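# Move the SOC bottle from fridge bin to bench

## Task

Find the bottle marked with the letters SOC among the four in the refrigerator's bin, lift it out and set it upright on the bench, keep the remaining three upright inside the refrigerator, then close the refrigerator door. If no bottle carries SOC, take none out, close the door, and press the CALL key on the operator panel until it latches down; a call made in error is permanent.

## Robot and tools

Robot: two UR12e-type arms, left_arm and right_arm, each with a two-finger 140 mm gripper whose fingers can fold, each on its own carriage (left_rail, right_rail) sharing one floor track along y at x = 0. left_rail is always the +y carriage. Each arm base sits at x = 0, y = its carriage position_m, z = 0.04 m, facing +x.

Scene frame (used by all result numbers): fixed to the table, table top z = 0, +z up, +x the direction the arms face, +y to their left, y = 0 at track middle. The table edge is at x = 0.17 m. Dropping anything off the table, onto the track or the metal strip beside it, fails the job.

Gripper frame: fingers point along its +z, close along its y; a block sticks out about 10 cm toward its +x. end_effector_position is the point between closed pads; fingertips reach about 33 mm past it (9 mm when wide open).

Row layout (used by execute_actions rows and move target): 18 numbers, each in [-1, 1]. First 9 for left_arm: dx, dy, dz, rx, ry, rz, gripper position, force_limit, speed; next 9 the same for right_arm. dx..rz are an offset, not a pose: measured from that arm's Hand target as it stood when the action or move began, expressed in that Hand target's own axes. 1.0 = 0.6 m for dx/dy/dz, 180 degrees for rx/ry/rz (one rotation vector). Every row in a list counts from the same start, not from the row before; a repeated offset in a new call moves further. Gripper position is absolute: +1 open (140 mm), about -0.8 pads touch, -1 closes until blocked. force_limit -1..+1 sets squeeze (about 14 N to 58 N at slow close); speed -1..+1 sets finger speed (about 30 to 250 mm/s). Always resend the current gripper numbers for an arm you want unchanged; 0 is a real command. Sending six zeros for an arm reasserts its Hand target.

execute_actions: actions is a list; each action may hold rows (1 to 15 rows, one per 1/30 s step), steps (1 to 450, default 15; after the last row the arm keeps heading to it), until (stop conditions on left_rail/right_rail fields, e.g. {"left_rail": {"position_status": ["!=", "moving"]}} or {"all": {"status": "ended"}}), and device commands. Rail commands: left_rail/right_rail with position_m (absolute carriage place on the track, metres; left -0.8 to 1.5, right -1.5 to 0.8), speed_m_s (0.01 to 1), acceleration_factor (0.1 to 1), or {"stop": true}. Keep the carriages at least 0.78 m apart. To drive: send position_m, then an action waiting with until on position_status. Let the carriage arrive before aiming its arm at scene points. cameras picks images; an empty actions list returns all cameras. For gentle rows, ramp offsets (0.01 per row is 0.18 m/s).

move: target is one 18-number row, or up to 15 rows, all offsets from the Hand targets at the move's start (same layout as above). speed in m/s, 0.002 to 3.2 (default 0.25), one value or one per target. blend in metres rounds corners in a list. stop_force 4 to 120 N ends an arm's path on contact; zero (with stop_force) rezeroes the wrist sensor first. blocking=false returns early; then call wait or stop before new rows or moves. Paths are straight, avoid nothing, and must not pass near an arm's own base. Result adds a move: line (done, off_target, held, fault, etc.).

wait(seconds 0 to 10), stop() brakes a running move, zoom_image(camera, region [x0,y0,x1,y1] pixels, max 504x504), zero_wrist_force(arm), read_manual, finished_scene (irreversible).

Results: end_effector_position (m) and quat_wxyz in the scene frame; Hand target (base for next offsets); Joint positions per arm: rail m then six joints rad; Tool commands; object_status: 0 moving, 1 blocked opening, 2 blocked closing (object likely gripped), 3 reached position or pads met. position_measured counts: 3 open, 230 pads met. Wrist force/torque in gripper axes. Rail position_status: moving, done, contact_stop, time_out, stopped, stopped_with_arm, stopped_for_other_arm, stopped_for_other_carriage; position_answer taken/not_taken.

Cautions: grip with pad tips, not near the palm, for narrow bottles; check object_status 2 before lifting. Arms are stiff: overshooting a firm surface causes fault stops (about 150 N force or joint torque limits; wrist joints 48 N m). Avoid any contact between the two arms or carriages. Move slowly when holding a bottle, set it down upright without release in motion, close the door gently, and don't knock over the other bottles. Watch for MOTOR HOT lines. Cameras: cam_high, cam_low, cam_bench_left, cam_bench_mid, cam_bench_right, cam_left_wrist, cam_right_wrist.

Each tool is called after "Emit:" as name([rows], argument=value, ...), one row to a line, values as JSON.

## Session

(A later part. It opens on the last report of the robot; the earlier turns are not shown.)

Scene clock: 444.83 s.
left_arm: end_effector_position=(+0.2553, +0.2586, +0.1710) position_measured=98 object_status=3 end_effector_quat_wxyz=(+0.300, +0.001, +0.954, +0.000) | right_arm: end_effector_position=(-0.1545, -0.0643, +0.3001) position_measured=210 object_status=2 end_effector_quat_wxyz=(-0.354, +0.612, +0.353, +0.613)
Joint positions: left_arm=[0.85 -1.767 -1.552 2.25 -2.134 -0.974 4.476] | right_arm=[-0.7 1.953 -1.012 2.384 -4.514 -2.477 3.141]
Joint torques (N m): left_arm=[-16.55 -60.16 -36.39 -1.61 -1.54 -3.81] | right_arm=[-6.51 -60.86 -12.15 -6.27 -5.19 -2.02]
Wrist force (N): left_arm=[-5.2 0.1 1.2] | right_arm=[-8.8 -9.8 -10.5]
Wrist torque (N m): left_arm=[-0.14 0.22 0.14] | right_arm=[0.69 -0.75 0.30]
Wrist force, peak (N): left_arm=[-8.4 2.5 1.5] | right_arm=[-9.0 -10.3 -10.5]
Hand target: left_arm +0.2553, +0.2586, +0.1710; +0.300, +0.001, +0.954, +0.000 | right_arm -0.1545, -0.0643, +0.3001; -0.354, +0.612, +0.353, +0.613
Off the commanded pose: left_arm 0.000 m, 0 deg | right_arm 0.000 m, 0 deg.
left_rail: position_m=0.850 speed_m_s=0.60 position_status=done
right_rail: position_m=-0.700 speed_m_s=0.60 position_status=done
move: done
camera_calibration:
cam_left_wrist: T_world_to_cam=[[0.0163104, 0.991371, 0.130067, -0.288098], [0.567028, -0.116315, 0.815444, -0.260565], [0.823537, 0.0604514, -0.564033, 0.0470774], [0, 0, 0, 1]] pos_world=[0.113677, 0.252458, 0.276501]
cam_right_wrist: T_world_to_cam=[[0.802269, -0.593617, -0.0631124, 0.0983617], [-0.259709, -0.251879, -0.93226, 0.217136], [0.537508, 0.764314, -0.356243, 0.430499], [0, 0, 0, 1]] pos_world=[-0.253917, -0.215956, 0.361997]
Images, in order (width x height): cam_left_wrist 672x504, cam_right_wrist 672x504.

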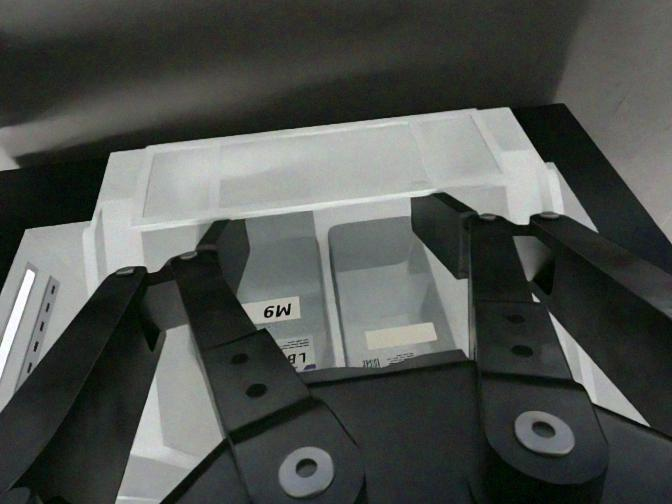

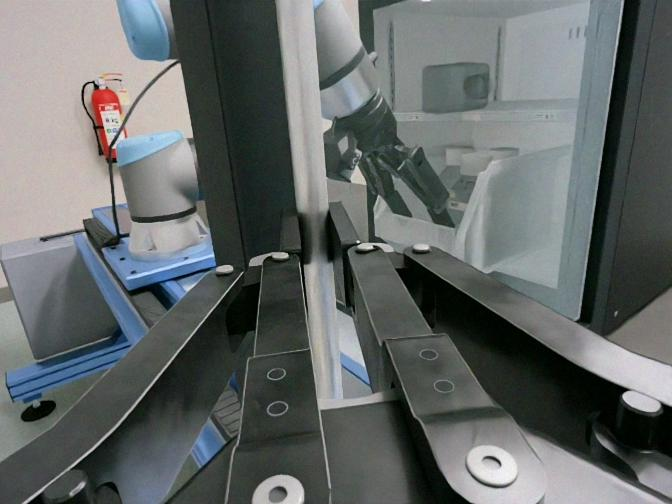

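Emit:
move([
  [-0.0663, 0, -0.0859, 0, 0, 0, 0.25, -0.3, -0.2, 0,0,0,0,0,0,-0.98,0.0,-1],
  [-0.1651, 0.0523, -0.1427, 0, -0.1944, 0, -0.12, -0.3, -0.2, 0,0,0,0,0,0,-0.98,0.0,-1],
], speed=[0.08, 0.25], blend=[0.02, 0], cameras=["cam_left_wrist", "cam_right_wrist"])

Emit:
zoom_image(camera="cam_left_wrist", region=[120, 60, 540, 360])

Emit:
zoom_image(camera="cam_right_wrist", region=[340, 40, 580, 280])

Scene clock: 449.50 s.
left_arm: end_effector_position=(+0.2875, +0.2899, +0.2979) position_measured=144 object_status=0 end_effector_quat_wxyz=(+0.573, +0.001, +0.819, +0.000) | right_arm: end_effector_position=(-0.1545, -0.0643, +0.3001) position_measured=210 object_status=2 end_effector_quat_wxyz=(-0.354, +0.612, +0.353, +0.613)
Joint positions: left_arm=[0.85 -1.944 -1.597 2.221 -1.411 -0.506 3.862] | right_arm=[-0.7 1.953 -1.012 2.384 -4.514 -2.477 3.141]
Joint torques (N m): left_arm=[-12.12 -28.47 -49.12 0.31 3.77 -3.79] | right_arm=[-8.37 -59.19 -13.03 -6.67 -5 -2.27]
Wrist force (N): left_arm=[-0.8 1.1 -2.2] | right_arm=[-9.2 -9.0 -9.2]
Wrist torque (N m): left_arm=[0.04 0.59 0.18] | right_arm=[0.58 -0.66 0.30]
Wrist force, peak (N): left_arm=[-6.6 -0.4 0.4] | right_arm=[-9.2 -10.4 -10.3]
Hand target: left_arm +0.2875, +0.2899, +0.2979; +0.573, +0.001, +0.819, +0.000 | right_arm -0.1545, -0.0643, +0.3001; -0.354, +0.612, +0.353, +0.613
Off the commanded pose: left_arm 0.000 m, 0 deg | right_arm 0.000 m, 0 deg.
left_rail: position_m=0.850 speed_m_s=0.60 position_status=done
right_rail: position_m=-0.700 speed_m_s=0.60 position_status=done
move: done
camera_calibration:
cam_left_wrist: T_world_to_cam=[[-0.0609087, 0.991471, 0.115221, -0.309608], [-0.00308421, -0.115622, 0.993289, -0.267984], [0.998139, 0.0601445, 0.0101003, -0.13093], [0, 0, 0, 1]] pos_world=[0.111002, 0.283857, 0.303182]
cam_right_wrist: T_world_to_cam=[[0.802269, -0.593617, -0.0631124, 0.0983617], [-0.259709, -0.251879, -0.93226, 0.217136], [0.537508, 0.764314, -0.356243, 0.430499], [0, 0, 0, 1]] pos_world=[-0.253917, -0.215956, 0.361997]
Images, in order (width x height): cam_left_wrist 672x504, cam_right_wrist 672x504.

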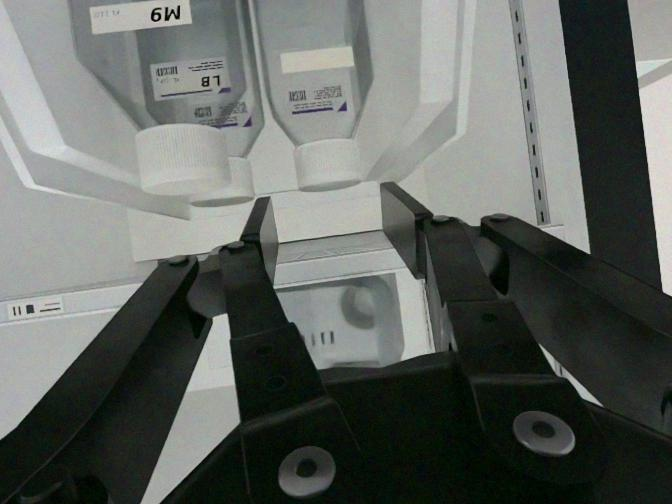

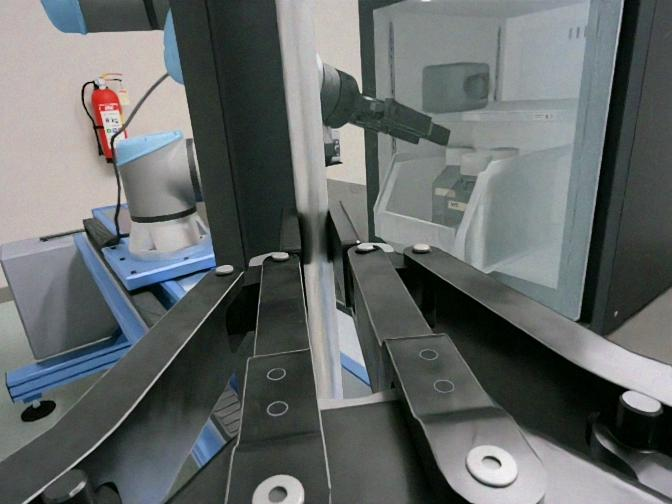

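Scaled by 1.200 from the camera's 672x504 image, which has a finer 960x720 frame.

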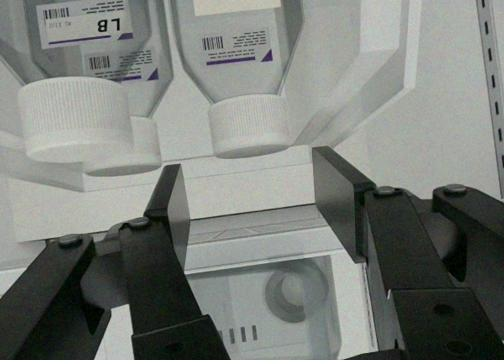

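Scaled by 2.100 from the camera's 672x504 image, which has a finer 960x720 frame.

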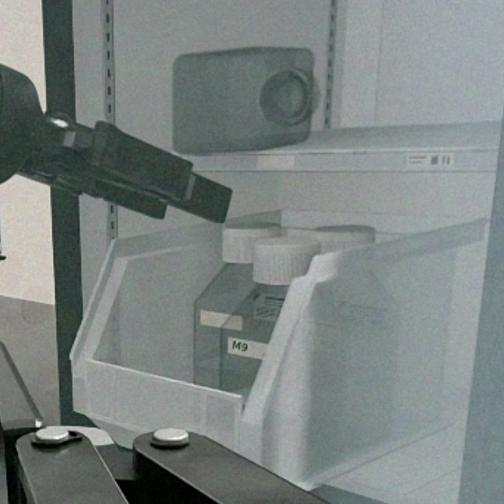

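Emit:
move([
  [-0.0013, 0.0052, 0.09, 0, 0, 0, -0.12, -0.3, -0.2, 0,0,0,0,0,0,-0.98,0.0,-1],
  [-0.0013, 0.0052, 0.159, 0, 0, 0, -0.12, -0.3, -0.2, 0,0,0,0,0,0,-0.98,0.0,-1],
], speed=[0.1, 0.06], blend=[0.01, 0], stop_force=9, cameras=["cam_left_wrist", "cam_right_wrist"])

Emit:
zoom_image(camera="cam_left_wrist", region=[120, 60, 540, 360])

Emit:
zoom_image(camera="cam_right_wrist", region=[370, 80, 570, 280])

Scene clock: 452.83 s.
left_arm: end_effector_position=(+0.3774, +0.2930, +0.2659) position_measured=144 object_status=3 end_effector_quat_wxyz=(+0.573, +0.001, +0.819, +0.000) | right_arm: end_effector_position=(-0.1545, -0.0643, +0.3001) position_measured=210 object_status=2 end_effector_quat_wxyz=(-0.354, +0.612, +0.353, +0.613)
Joint positions: left_arm=[0.85 -1.784 -1.553 2.306 -1.8 -0.407 4.152] | right_arm=[-0.7 1.953 -1.012 2.384 -4.514 -2.477 3.141]
Joint torques (N m): left_arm=[13.5 -30.06 -30.99 -6.56 4.13 3.99] | right_arm=[-8.47 -60.31 -12.01 -6.71 -4.79 -2.28]
Wrist force (N): left_arm=[0.3 2.3 -2.6] | right_arm=[-7.8 -8.4 -9.3]
Wrist torque (N m): left_arm=[0.11 0.32 -0.03] | right_arm=[0.68 -0.74 0.31]
Wrist force, peak (N): left_arm=[-1.1 0.5 -3.6] | right_arm=[-9.0 -9.5 -9.4]
Hand target: left_arm +0.3774, +0.2930, +0.2659; +0.573, +0.001, +0.819, +0.000 | right_arm -0.1545, -0.0643, +0.3001; -0.354, +0.612, +0.353, +0.613
Off the commanded pose: left_arm 0.000 m, 0 deg | right_arm 0.000 m, 0 deg.
left_rail: position_m=0.850 speed_m_s=0.60 position_status=done
right_rail: position_m=-0.700 speed_m_s=0.60 position_status=done
move: done
camera_calibration:
cam_left_wrist: T_world_to_cam=[[-0.0609087, 0.991471, 0.115221, -0.30342], [-0.00308421, -0.115622, 0.993289, -0.235575], [0.998139, 0.0601445, 0.0101003, -0.22052], [0, 0, 0, 1]] pos_world=[0.200902, 0.286857, 0.271182]
cam_right_wrist: T_world_to_cam=[[0.802269, -0.593617, -0.0631124, 0.0983617], [-0.259709, -0.251879, -0.93226, 0.217136], [0.537508, 0.764314, -0.356243, 0.430499], [0, 0, 0, 1]] pos_world=[-0.253917, -0.215956, 0.361997]
Images, in order (width x height): cam_left_wrist 672x504, cam_right_wrist 672x504.

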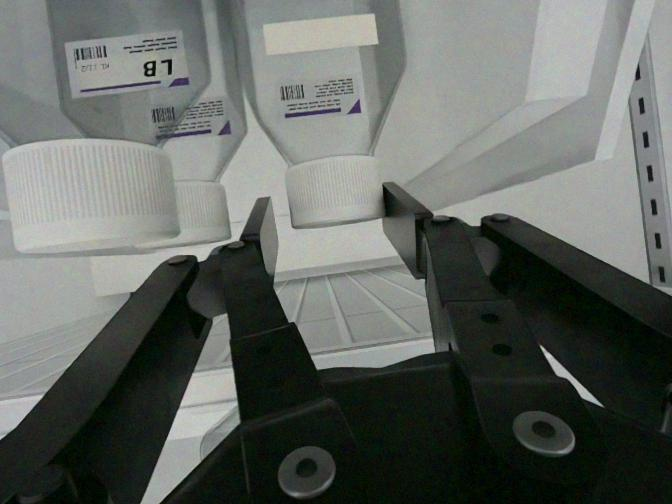

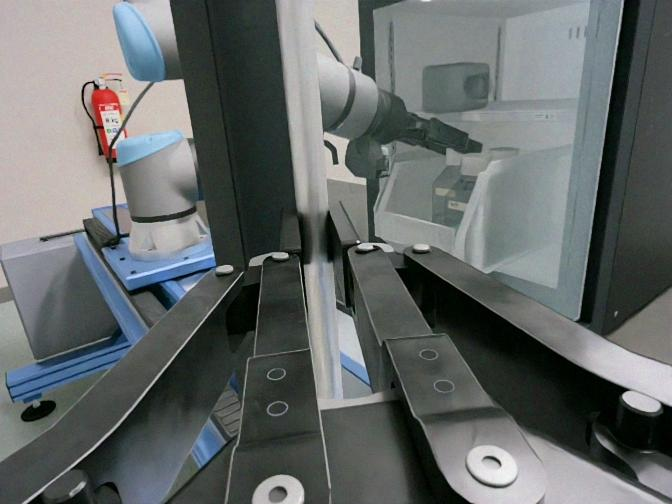

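Scaled by 1.200 from the camera's 672x504 image, which has a finer 960x720 frame.

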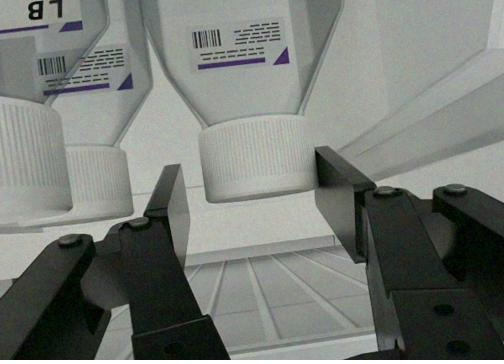

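Scaled by 2.520 from the camera's 672x504 image, which has a finer 960x720 frame.

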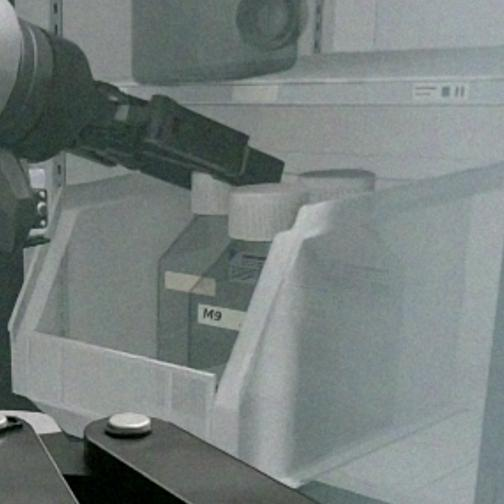

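Emit:
execute_actions([
  {"rows": [[0,0.0042,0.003,0,0,0,-0.12,-0.05,-1,0,0,0,0,0,0,-0.98,0.0,-1]], "steps": 12},
  {"rows": [[0,0,0,0,0,0,-1,-0.05,-1,0,0,0,0,0,0,-0.98,0.0,-1]], "steps": 40},
], cameras=["cam_left_wrist"])

Scene clock: 455.10 s.
left_arm: end_effector_position=(+0.3791, +0.2955, +0.2653) position_measured=159 object_status=2 end_effector_quat_wxyz=(+0.573, +0.001, +0.819, +0.000) | right_arm: end_effector_position=(-0.1545, -0.0643, +0.3001) position_measured=210 object_status=2 end_effector_quat_wxyz=(-0.354, +0.612, +0.353, +0.613)
Joint positions: left_arm=[0.85 -1.782 -1.556 2.311 -1.807 -0.406 4.156] | right_arm=[-0.7 1.953 -1.012 2.384 -4.514 -2.477 3.141]
Joint torques (N m): left_arm=[11.7 -53.74 -30.78 -6.33 3.37 4.31] | right_arm=[-6.73 -60.43 -11.77 -6.73 -4.72 -1.97]
Wrist force (N): left_arm=[-1.6 2.2 -3.2] | right_arm=[-7.8 -8.5 -9.5]
Wrist torque (N m): left_arm=[-0.10 0.34 0.04] | right_arm=[0.65 -0.78 0.30]
Wrist force, peak (N): left_arm=[-2.0 3.1 -3.8] | right_arm=[-9.7 -8.6 -9.6]
Hand target: left_arm +0.3791, +0.2955, +0.2653; +0.573, +0.001, +0.819, +0.000 | right_arm -0.1545, -0.0643, +0.3001; -0.354, +0.612, +0.353, +0.613
Off the commanded pose: left_arm 0.000 m, 0 deg | right_arm 0.000 m, 0 deg.
left_rail: position_m=0.850 speed_m_s=0.60 position_status=done
right_rail: position_m=-0.700 speed_m_s=0.60 position_status=done
camera_calibration:
cam_left_wrist: T_world_to_cam=[[-0.0609087, 0.991471, 0.115221, -0.305726], [-0.00308421, -0.115622, 0.993289, -0.234685], [0.998139, 0.0601445, 0.0101003, -0.222361], [0, 0, 0, 1]] pos_world=[0.202602, 0.289357, 0.270582]
Images, in order (width x height): cam_left_wrist 672x504.

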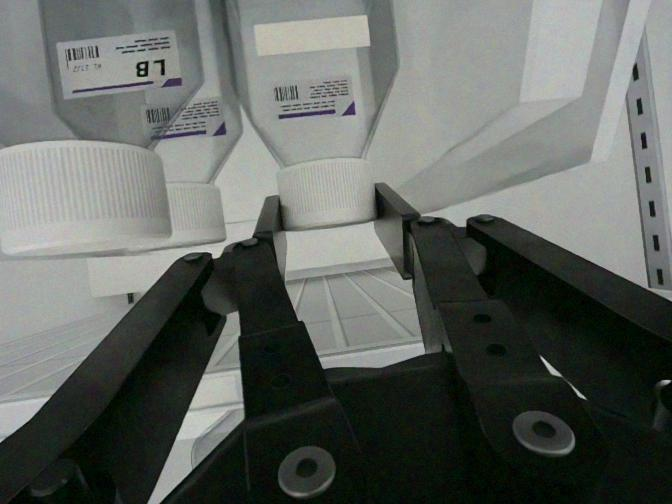

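Emit:
move([
  [-0.0094, 0, -0.0034, 0, 0, 0, -1, -0.05, -1, 0,0,0,0,0,0,-0.98,0.0,-1],
  [0.0535, 0, -0.181, 0, 0, 0, -1, -0.05, -1, 0,0,0,0,0,0,-0.98,0.0,-1],
], speed=[0.03, 0.06], stop_force=12, cameras=["cam_left_wrist", "cam_right_wrist"])

Emit:
zoom_image(camera="cam_right_wrist", region=[340, 40, 580, 280])

Scene clock: 459.13 s.
left_arm: end_effector_position=(+0.2661, +0.2956, +0.2724) position_measured=159 object_status=2 end_effector_quat_wxyz=(+0.573, +0.001, +0.819, +0.000) | right_arm: end_effector_position=(-0.1545, -0.0643, +0.3001) position_measured=210 object_status=2 end_effector_quat_wxyz=(-0.354, +0.612, +0.353, +0.613)
Joint positions: left_arm=[0.85 -1.986 -1.57 2.241 -1.408 -0.536 3.805] | right_arm=[-0.7 1.953 -1.012 2.384 -4.514 -2.477 3.141]
Joint torques (N m): left_arm=[-13.49 -30.14 -48.18 0.6 0.32 -3.73] | right_arm=[-6.08 -62.27 -12.11 -6.99 -4.66 -1.78]
Wrist force (N): left_arm=[-0.1 0.5 -0.6] | right_arm=[-8.1 -9.1 -9.5]
Wrist torque (N m): left_arm=[-0.12 0.51 0.15] | right_arm=[0.63 -0.60 0.30]
Wrist force, peak (N): left_arm=[-2.2 3.2 -3.6] | right_arm=[-8.7 -9.3 -9.8]
Hand target: left_arm +0.2661, +0.2956, +0.2724; +0.573, +0.001, +0.819, +0.000 | right_arm -0.1545, -0.0643, +0.3001; -0.354, +0.612, +0.353, +0.613
Off the commanded pose: left_arm 0.000 m, 0 deg | right_arm 0.000 m, 0 deg.
left_rail: position_m=0.850 speed_m_s=0.60 position_status=done
right_rail: position_m=-0.700 speed_m_s=0.60 position_status=done
move: done
camera_calibration:
cam_left_wrist: T_world_to_cam=[[-0.0609087, 0.991471, 0.115221, -0.313631], [-0.00308421, -0.115622, 0.993289, -0.242063], [0.998139, 0.0601445, 0.0101003, -0.109555], [0, 0, 0, 1]] pos_world=[0.0895018, 0.289557, 0.277682]
cam_right_wrist: T_world_to_cam=[[0.802269, -0.593617, -0.0631124, 0.0983617], [-0.259709, -0.251879, -0.93226, 0.217136], [0.537508, 0.764314, -0.356243, 0.430499], [0, 0, 0, 1]] pos_world=[-0.253917, -0.215956, 0.361997]
Images, in order (width x height): cam_left_wrist 672x504, cam_right_wrist 672x504.

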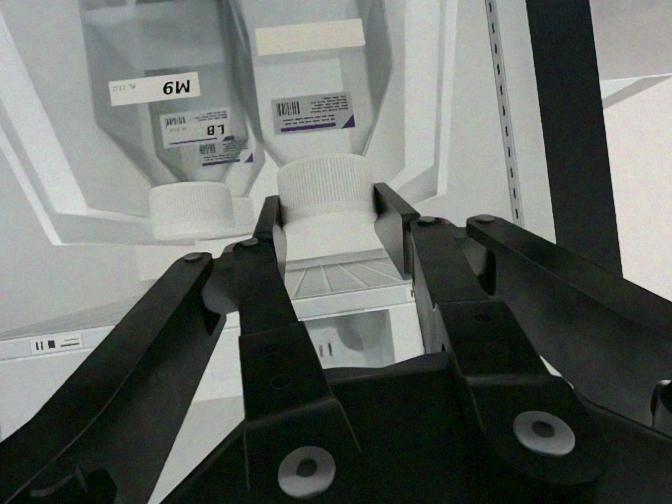

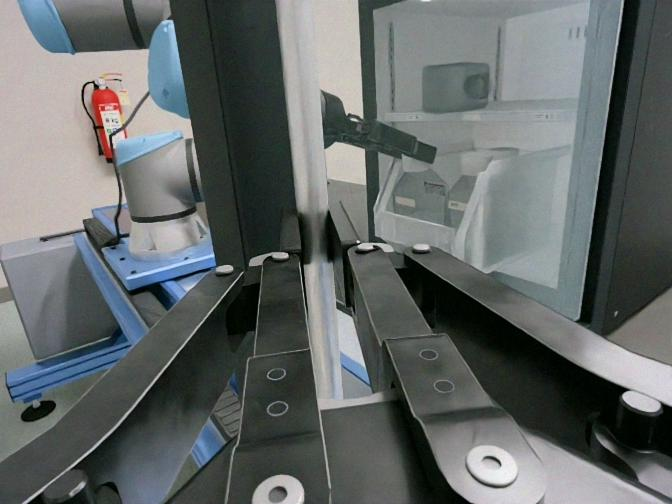

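Scaled by 2.100 from the camera's 672x504 image, which has a finer 960x720 frame.

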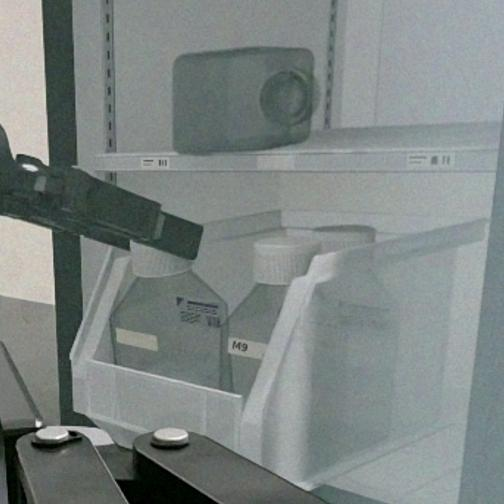

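Emit:
zoom_image(camera="cam_right_wrist", region=[380, 150, 480, 230])

Emit:
zoom_image(camera="cam_left_wrist", region=[230, 0, 400, 160])

Scaled by 5.040 from the camera's 672x504 image, which has a finer 960x720 frame.

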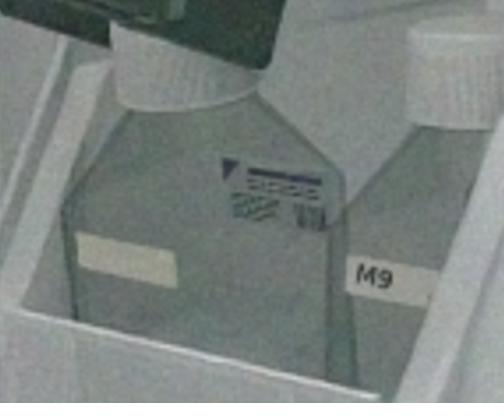

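Scaled by 2.965 from the camera's 672x504 image, which has a finer 960x720 frame.

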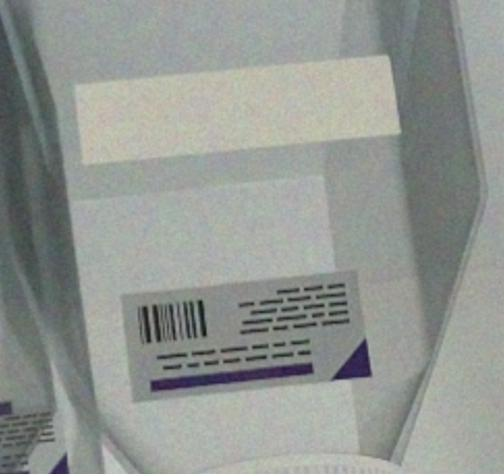

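Emit:
move([
  [-0.1097, 0, -0.0399, 0, 0, 0, -1, -0.05, -1, 0,0,0,0,0,0,-0.98,0.0,-1],
  [-0.0527, 0, -0.1966, 0, 0, 0, -1, -0.05, -1, 0,0,0,0,0,0,-0.98,0.0,-1],
], speed=[0.06, 0.1], blend=[0.005, 0], cameras=["cam_left_wrist", "cam_right_wrist", "cam_bench_left", "cam_bench_mid"])

Emit:
zoom_image(camera="cam_right_wrist", region=[320, 40, 560, 280])

Scene clock: 464.03 s.
left_arm: end_effector_position=(+0.1663, +0.2957, +0.3426) position_measured=159 object_status=2 end_effector_quat_wxyz=(+0.573, +0.001, +0.819, +0.000) | right_arm: end_effector_position=(-0.1545, -0.0643, +0.3001) position_measured=210 object_status=2 end_effector_quat_wxyz=(-0.354, +0.612, +0.353, +0.613)
Joint positions: left_arm=[0.85 -2.149 -1.604 2.104 -1.09 -0.665 3.627] | right_arm=[-0.7 1.953 -1.012 2.384 -4.514 -2.477 3.141]
Joint torques (N m): left_arm=[-13.2 -32.61 -51.35 2.21 -0.38 -3.45] | right_arm=[-5.01 -58.29 -12.94 -7.07 -4.9 -1.85]
Wrist force (N): left_arm=[2.0 1.2 1.4] | right_arm=[-7.1 -9.5 -9.6]
Wrist torque (N m): left_arm=[0.11 0.25 0.21] | right_arm=[0.58 -0.75 0.31]
Wrist force, peak (N): left_arm=[4.3 0.7 -0.4] | right_arm=[-8.8 -9.8 -9.6]
Hand target: left_arm +0.1661, +0.2957, +0.3426; +0.573, +0.001, +0.819, +0.000 | right_arm -0.1545, -0.0643, +0.3001; -0.354, +0.612, +0.353, +0.613
Off the commanded pose: left_arm 0.000 m, 0 deg | right_arm 0.000 m, 0 deg.
left_rail: position_m=0.850 speed_m_s=0.60 position_status=done
right_rail: position_m=-0.700 speed_m_s=0.60 position_status=done
move: done
camera_calibration:
cam_left_wrist: T_world_to_cam=[[-0.0609087, 0.991471, 0.115221, -0.32788], [-0.00308421, -0.115622, 0.993289, -0.311988], [0.998139, 0.0601445, 0.0101003, -0.0107548], [0, 0, 0, 1]] pos_world=[-0.0101982, 0.289657, 0.347782]
cam_right_wrist: T_world_to_cam=[[0.802269, -0.593617, -0.0631124, 0.0983617], [-0.259709, -0.251879, -0.93226, 0.217136], [0.537508, 0.764314, -0.356243, 0.430499], [0, 0, 0, 1]] pos_world=[-0.253917, -0.215956, 0.361997]
Images, in order (width x height): cam_bench_left 672x504, cam_bench_mid 672x504, cam_left_wrist 672x504, cam_right_wrist 672x504.

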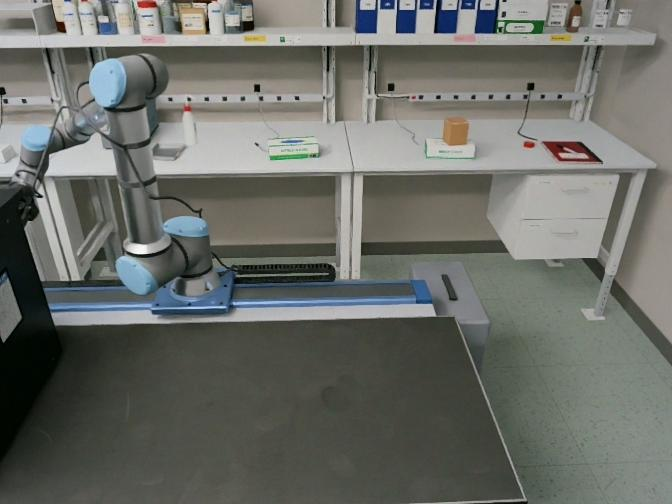

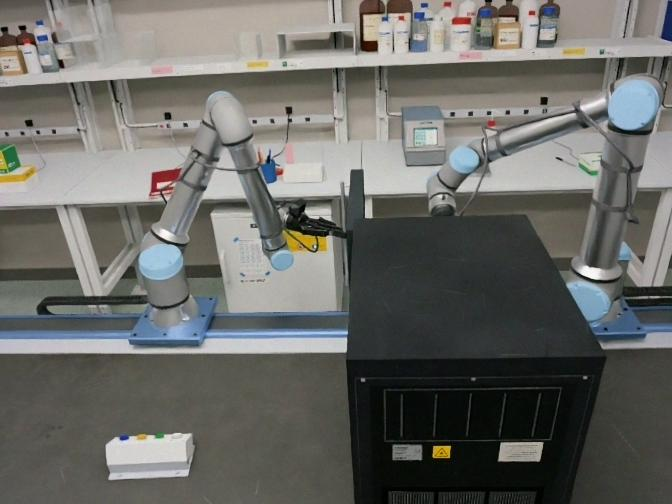

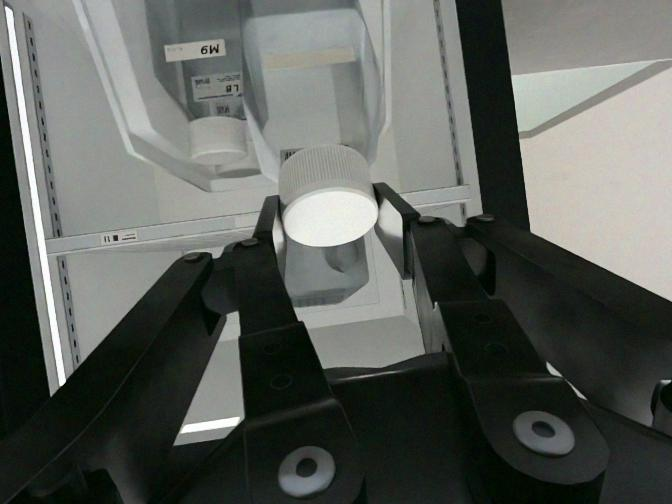

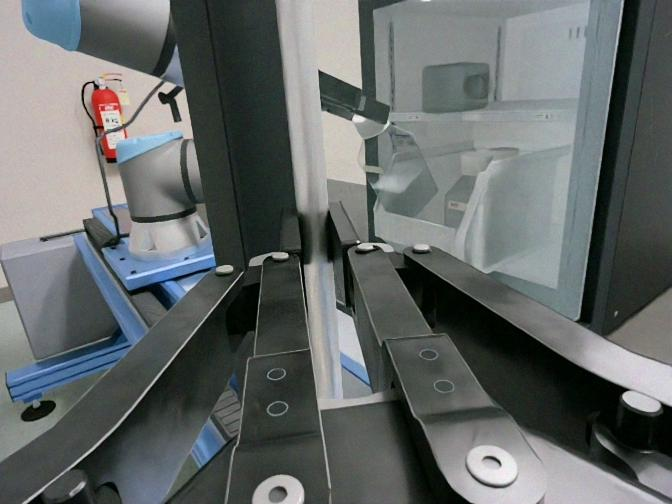

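Scaled by 2.100 from the camera's 672x504 image, which has a finer 960x720 frame.

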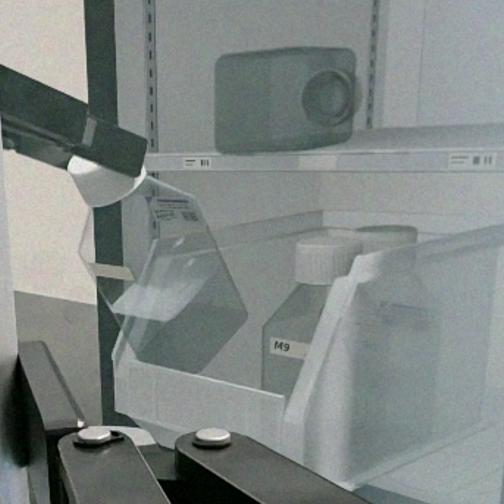

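Emit:
zoom_image(camera="cam_right_wrist", region=[350, 110, 460, 220])

Emit:
zoom_image(camera="cam_left_wrist", region=[220, 0, 420, 200])

Scaled by 4.582 from the camera's 672x504 image, which has a finer 960x720 frame.

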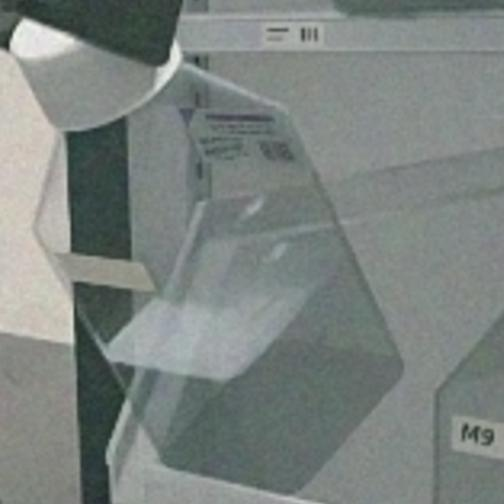

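Scaled by 2.520 from the camera's 672x504 image, which has a finer 960x720 frame.

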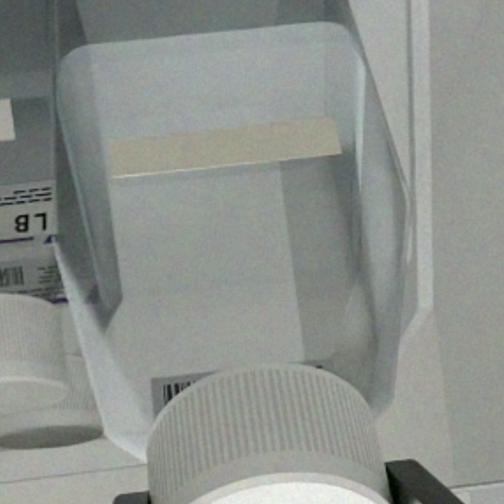

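Emit:
move(target=[-0.0783, 0, -0.0285, 0, 0, 0, -1, -0.05, -1, 0,0,0,0,0,0,-0.98,0.0,-1], speed=0.06, cameras=["cam_left_wrist", "cam_right_wrist"])

Emit:
zoom_image(camera="cam_right_wrist", region=[320, 40, 560, 280])

Scene clock: 467.60 s.
left_arm: end_effector_position=(+0.1662, +0.2957, +0.3924) position_measured=159 object_status=2 end_effector_quat_wxyz=(+0.573, +0.001, +0.819, +0.000) | right_arm: end_effector_position=(-0.1545, -0.0643, +0.3001) position_measured=210 object_status=2 end_effector_quat_wxyz=(-0.354, +0.612, +0.353, +0.613)
Joint positions: left_arm=[0.85 -2.149 -1.645 2.045 -0.99 -0.665 3.627] | right_arm=[-0.7 1.953 -1.012 2.384 -4.514 -2.477 3.141]
Joint torques (N m): left_arm=[-5.95 -58.5 -54.68 2.49 0.71 -3.71] | right_arm=[-6.72 -60.61 -13.26 -6.75 -4.7 -2.16]
Wrist force (N): left_arm=[3.7 0.8 -1.1] | right_arm=[-8.2 -9.3 -9.5]
Wrist torque (N m): left_arm=[-0.05 0.39 0.18] | right_arm=[0.55 -0.59 0.29]
Wrist force, peak (N): left_arm=[4.1 1.3 -0.2] | right_arm=[-8.8 -9.6 -9.6]
Hand target: left_arm +0.1662, +0.2957, +0.3926; +0.573, +0.001, +0.819, +0.000 | right_arm -0.1545, -0.0643, +0.3001; -0.354, +0.612, +0.353, +0.613
Off the commanded pose: left_arm 0.000 m, 0 deg | right_arm 0.000 m, 0 deg.
left_rail: position_m=0.850 speed_m_s=0.60 position_status=done
right_rail: position_m=-0.700 speed_m_s=0.60 position_status=done
move: done
camera_calibration:
cam_left_wrist: T_world_to_cam=[[-0.06091, 0.991459, 0.11532, -0.333671], [-0.00307927, -0.11572, 0.993277, -0.361521], [0.998139, 0.0601454, 0.0101015, -0.0111597], [0, 0, 0, 1]] pos_world=[-0.0102982, 0.289657, 0.397682]
cam_right_wrist: T_world_to_cam=[[0.802269, -0.593617, -0.0631124, 0.0983617], [-0.259709, -0.251879, -0.93226, 0.217136], [0.537508, 0.764314, -0.356243, 0.430499], [0, 0, 0, 1]] pos_world=[-0.253917, -0.215956, 0.361997]
Images, in order (width x height): cam_left_wrist 672x504, cam_right_wrist 672x504.

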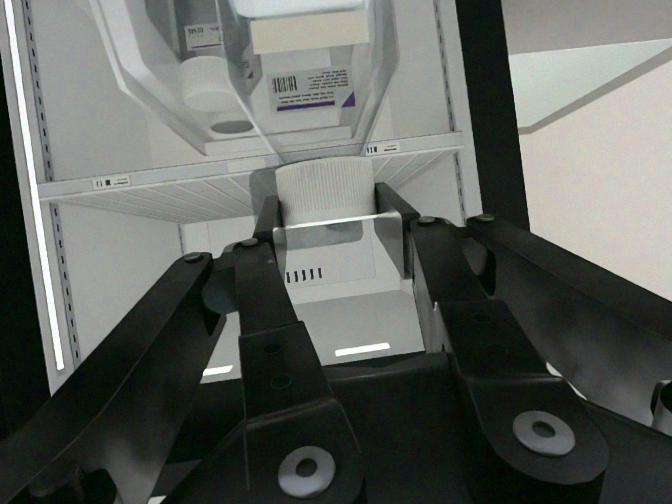

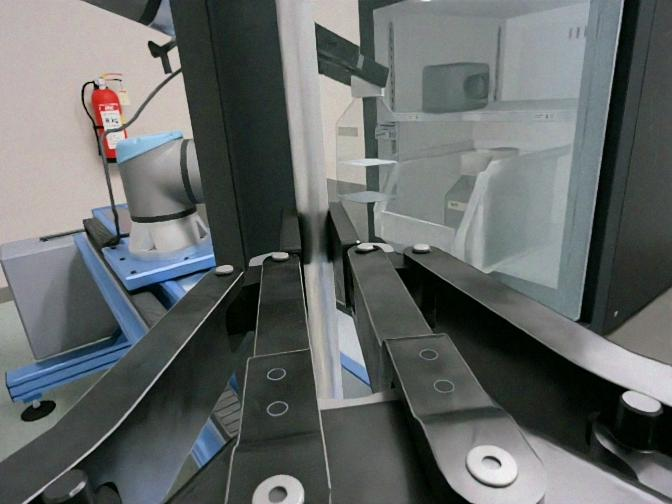

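Scaled by 2.100 from the camera's 672x504 image, which has a finer 960x720 frame.

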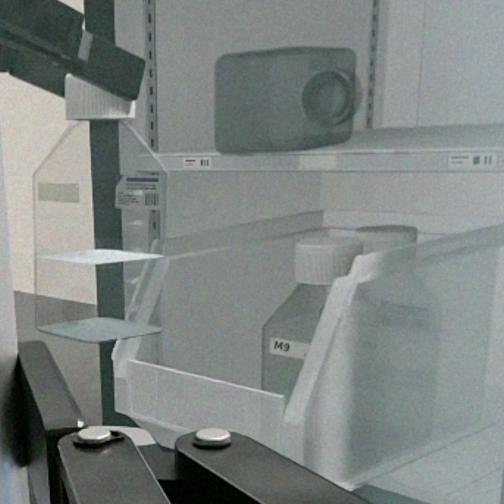

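Emit:
execute_actions([
  {"left_rail": {"position_m": 1.15, "speed_m_s": 0.5, "acceleration_factor": 0.4}, "steps": 150, "until": {"left_rail": {"position_status": ["!=", "moving"]}}},
])

Scene clock: 471.27 s.
left_arm: end_effector_position=(+0.1662, +0.5957, +0.3926) position_measured=159 object_status=2 end_effector_quat_wxyz=(+0.573, +0.001, +0.819, +0.000) | right_arm: end_effector_position=(-0.1545, -0.0643, +0.3001) position_measured=210 object_status=2 end_effector_quat_wxyz=(-0.354, +0.612, +0.353, +0.613)
Joint positions: left_arm=[1.15 -2.149 -1.645 2.045 -0.99 -0.665 3.627] | right_arm=[-0.7 1.953 -1.012 2.384 -4.514 -2.477 3.141]
Joint torques (N m): left_arm=[-10.05 -43.71 -44.33 0.06 2.51 -3.48] | right_arm=[-6.8 -59.91 -13.2 -6.93 -4.78 -1.93]
Wrist force (N): left_arm=[3.4 1.0 -0.9] | right_arm=[-7.9 -8.7 -9.2]
Wrist torque (N m): left_arm=[-0.01 0.44 0.20] | right_arm=[0.68 -0.72 0.30]
Wrist force, peak (N): left_arm=[3.4 2.6 -0.9] | right_arm=[-8.1 -9.5 -9.5]
Hand target: left_arm +0.1662, +0.5957, +0.3926; +0.573, +0.001, +0.819, +0.000 | right_arm -0.1545, -0.0643, +0.3001; -0.354, +0.612, +0.353, +0.613
Tool commands: left_gripper/position=-1.0 left_gripper/force_limit=-0.05 left_gripper/speed=-1.0 right_gripper/position=-0.98 right_gripper/force_limit=+0.0 right_gripper/speed=-1.0
Off the commanded pose: left_arm 0.000 m, 0 deg | right_arm 0.000 m, 0 deg.
left_rail: position_m=1.150 speed_m_s=0.50 position_status=done
right_rail: position_m=-0.700 speed_m_s=0.60 position_status=done

Emit:
move([
  [0, -0.2083, 0, 0.2349, 0, 0.0855, -1, -0.05, -1, 0,0,0,0,0,0,-0.98,0.0,-1],
  [0.0205, -0.3933, -0.0564, 0.4698, 0, 0.171, -1, -0.05, -1, 0,0,0,0,0,0,-0.98,0.0,-1],
], speed=0.25, blend=[0.05, 0], cameras=["cam_right_wrist", "cam_bench_mid"])

Emit:
zoom_image(camera="cam_right_wrist", region=[250, 20, 500, 270])

Scene clock: 475.73 s.
left_arm: end_effector_position=(+0.1299, +0.3598, +0.3926) position_measured=159 object_status=2 end_effector_quat_wxyz=(+0.405, +0.579, +0.579, -0.406) | right_arm: end_effector_position=(-0.1545, -0.0643, +0.3001) position_measured=210 object_status=2 end_effector_quat_wxyz=(-0.354, +0.612, +0.353, +0.613)
Joint positions: left_arm=[1.15 -1.665 -1.499 2.364 -3.657 -1.483 6.25] | right_arm=[-0.7 1.953 -1.012 2.384 -4.514 -2.477 3.141]
Joint torques (N m): left_arm=[10.54 -37.87 -46.77 -9.09 -1.56 3.78] | right_arm=[-5.74 -58.95 -13.49 -7.07 -4.49 -1.95]
Wrist force (N): left_arm=[3.3 0.8 -0.7] | right_arm=[-7.5 -9.0 -10.0]
Wrist torque (N m): left_arm=[-0.06 0.56 0.00] | right_arm=[0.60 -0.71 0.30]
Wrist force, peak (N): left_arm=[5.1 0.8 -1.7] | right_arm=[-8.8 -9.0 -9.5]
Hand target: left_arm +0.1299, +0.3598, +0.3926; +0.405, +0.579, +0.579, -0.406 | right_arm -0.1545, -0.0643, +0.3001; -0.354, +0.612, +0.353, +0.613
Off the commanded pose: left_arm 0.000 m, 0 deg | right_arm 0.000 m, 0 deg.
left_rail: position_m=1.150 speed_m_s=0.50 position_status=done
right_rail: position_m=-0.700 speed_m_s=0.60 position_status=done
move: done
camera_calibration:
cam_right_wrist: T_world_to_cam=[[0.802269, -0.593617, -0.0631124, 0.0983023], [-0.259709, -0.251879, -0.93226, 0.21711], [0.537508, 0.764314, -0.356243, 0.430576], [0, 0, 0, 1]] pos_world=[-0.253917, -0.216056, 0.361997]
Images, in order (width x height): cam_bench_mid 672x504, cam_right_wrist 672x504.

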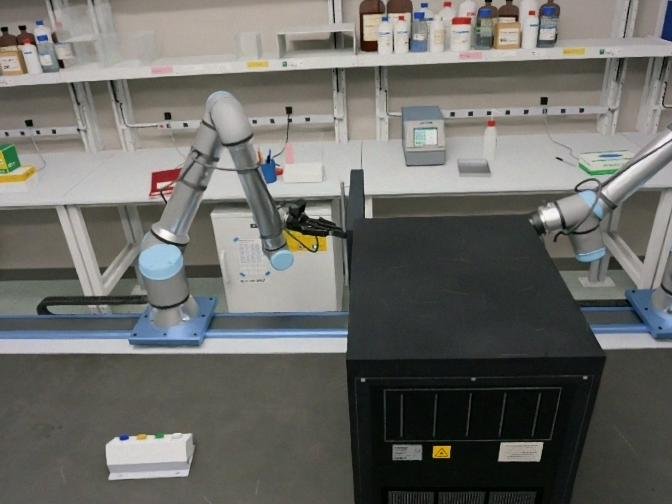

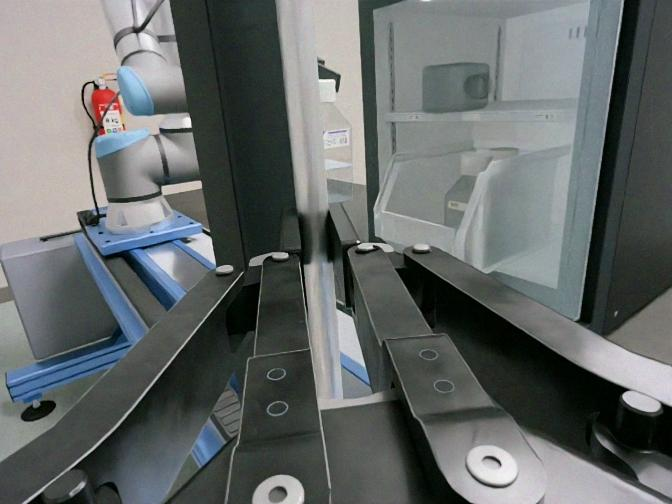

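Scaled by 2.016 from the camera's 672x504 image, which has a finer 960x720 frame.

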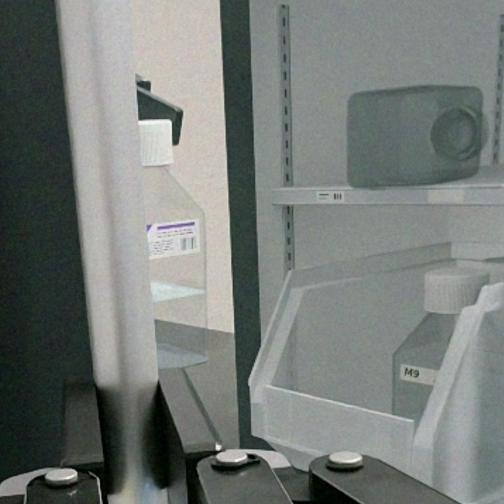

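Emit:
move(target=[-0.0171, 0.1167, 0.047, 0.1044, 0, 0.038, -1, -0.05, -1, 0,0,0,0,0,0,-0.98,0.0,-1], speed=0.2, cameras=["cam_right_wrist"])

Emit:
zoom_image(camera="cam_right_wrist", region=[300, 60, 440, 220])

Scene clock: 478.27 s.
left_arm: end_effector_position=(+0.1995, +0.3296, +0.3925) position_measured=159 object_status=2 end_effector_quat_wxyz=(+0.320, +0.602, +0.515, -0.520) | right_arm: end_effector_position=(-0.1545, -0.0643, +0.3001) position_measured=210 object_status=2 end_effector_quat_wxyz=(-0.354, +0.612, +0.353, +0.613)
Joint positions: left_arm=[1.15 -1.336 -1.292 2.184 -3.736 -2.096 6.281] | right_arm=[-0.7 1.953 -1.012 2.384 -4.514 -2.477 3.141]
Joint torques (N m): left_arm=[10.39 -51.37 -44.33 -8.22 -1.84 4.08] | right_arm=[-5.66 -61.32 -12.81 -6.77 -4.83 -1.96]
Wrist force (N): left_arm=[3.7 1.7 -1.5] | right_arm=[-8.3 -9.0 -9.0]
Wrist torque (N m): left_arm=[0.06 0.54 0.04] | right_arm=[0.62 -0.70 0.30]
Wrist force, peak (N): left_arm=[3.8 2.3 -1.1] | right_arm=[-8.6 -8.9 -9.7]
Hand target: left_arm +0.1999, +0.3297, +0.3925; +0.328, +0.671, +0.470, -0.470 | right_arm -0.1545, -0.0643, +0.3001; -0.354, +0.612, +0.353, +0.613
Off the commanded pose: left_arm 0.000 m, 11 deg | right_arm 0.000 m, 0 deg.
left_rail: position_m=1.150 speed_m_s=0.50 position_status=done
right_rail: position_m=-0.700 speed_m_s=0.60 position_status=done
joint sent to its limit (left arm) — joint 7 (wrist 3), upper limit.
move: off_target (left_arm)
camera_calibration:
cam_right_wrist: T_world_to_cam=[[0.802269, -0.593617, -0.0631124, 0.0983023], [-0.259709, -0.251879, -0.93226, 0.21711], [0.537508, 0.764314, -0.356243, 0.430576], [0, 0, 0, 1]] pos_world=[-0.253917, -0.216056, 0.361997]
Images, in order (width x height): cam_right_wrist 672x504.

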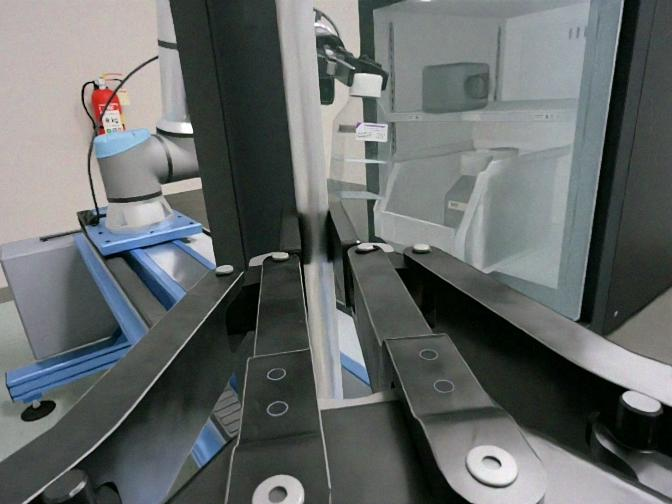

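Scaled by 3.150 from the camera's 672x504 image, which has a finer 960x720 frame.

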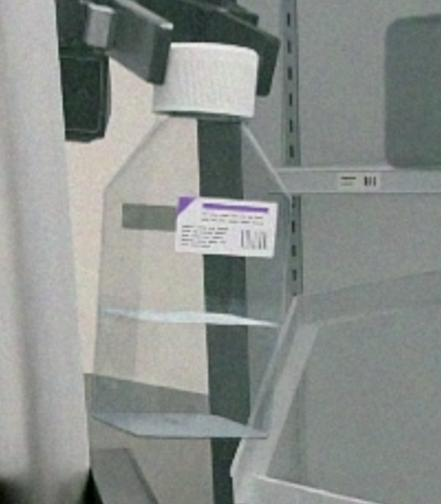

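Emit:
zoom_image(camera="cam_right_wrist", region=[330, 110, 400, 160])

Scaled by 7.200 from the camera's 672x504 image, which has a finer 960x720 frame.

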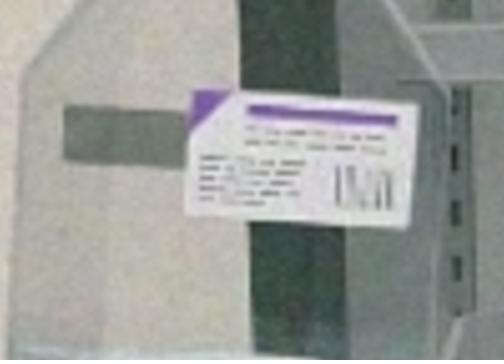

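Emit:
move(target=[-0.0657, 0.0231, 0.095, -0.1305, 0, -0.0475, -1, -0.05, -1, 0,0,0,0,0,0,-0.98,0.0,-1], speed=0.2, cameras=["cam_right_wrist"])

Emit:
zoom_image(camera="cam_right_wrist", region=[340, 60, 460, 200])

Scene clock: 485.43 s.
left_arm: end_effector_position=(+0.1899, +0.2620, +0.4101) position_measured=159 object_status=2 end_effector_quat_wxyz=(+0.422, +0.554, +0.604, -0.388) | right_arm: end_effector_position=(-0.1545, -0.0643, +0.3001) position_measured=210 object_status=2 end_effector_quat_wxyz=(-0.354, +0.612, +0.353, +0.613)
Joint positions: left_arm=[1.15 -1.591 -1.369 2.161 -3.583 -1.471 6.246] | right_arm=[-0.7 1.953 -1.012 2.384 -4.514 -2.477 3.141]
Joint torques (N m): left_arm=[-14.2 -79.52 -48.62 -4.25 2.63 -4.06] | right_arm=[-4.09 -61.07 -11.16 -6.82 -4.69 -1.59]
Wrist force (N): left_arm=[3.7 0.3 -0.2] | right_arm=[-8.1 -9.0 -9.5]
Wrist torque (N m): left_arm=[-0.15 0.43 0.25] | right_arm=[0.60 -0.78 0.30]
Wrist force, peak (N): left_arm=[4.1 2.4 -2.3] | right_arm=[-8.8 -9.2 -9.7]
Hand target: left_arm +0.1899, +0.2620, +0.4101; +0.422, +0.554, +0.604, -0.388 | right_arm -0.1545, -0.0643, +0.3001; -0.354, +0.612, +0.353, +0.613
Off the commanded pose: left_arm 0.000 m, 0 deg | right_arm 0.000 m, 0 deg.
left_rail: position_m=1.150 speed_m_s=0.50 position_status=done
right_rail: position_m=-0.700 speed_m_s=0.60 position_status=done
move: done
camera_calibration:
cam_right_wrist: T_world_to_cam=[[0.802269, -0.593617, -0.0631124, 0.0983023], [-0.259709, -0.251879, -0.93226, 0.21711], [0.537508, 0.764314, -0.356243, 0.430576], [0, 0, 0, 1]] pos_world=[-0.253917, -0.216056, 0.361997]
Images, in order (width x height): cam_right_wrist 672x504.

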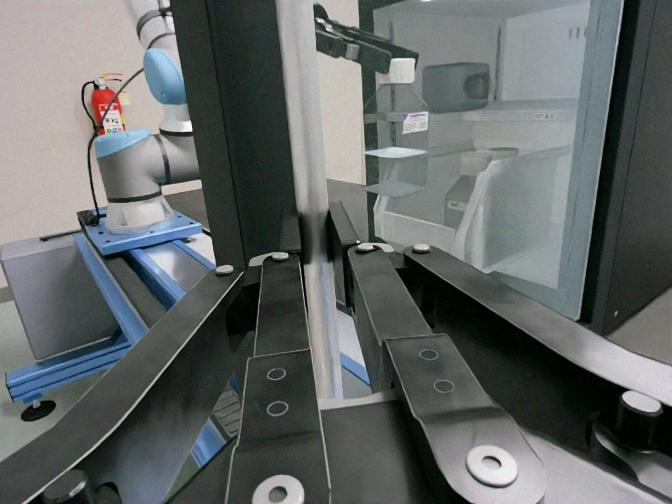

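Scaled by 3.600 from the camera's 672x504 image, which has a finer 960x720 frame.

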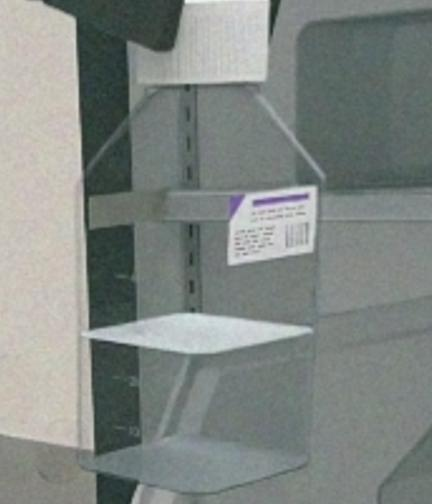

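Emit:
zoom_image(camera="cam_right_wrist", region=[355, 100, 435, 200])

Scaled by 5.040 from the camera's 672x504 image, which has a finer 960x720 frame.

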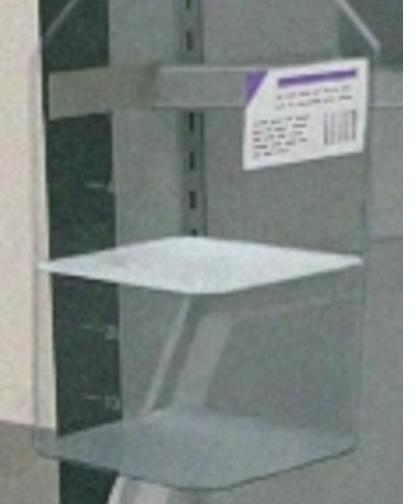

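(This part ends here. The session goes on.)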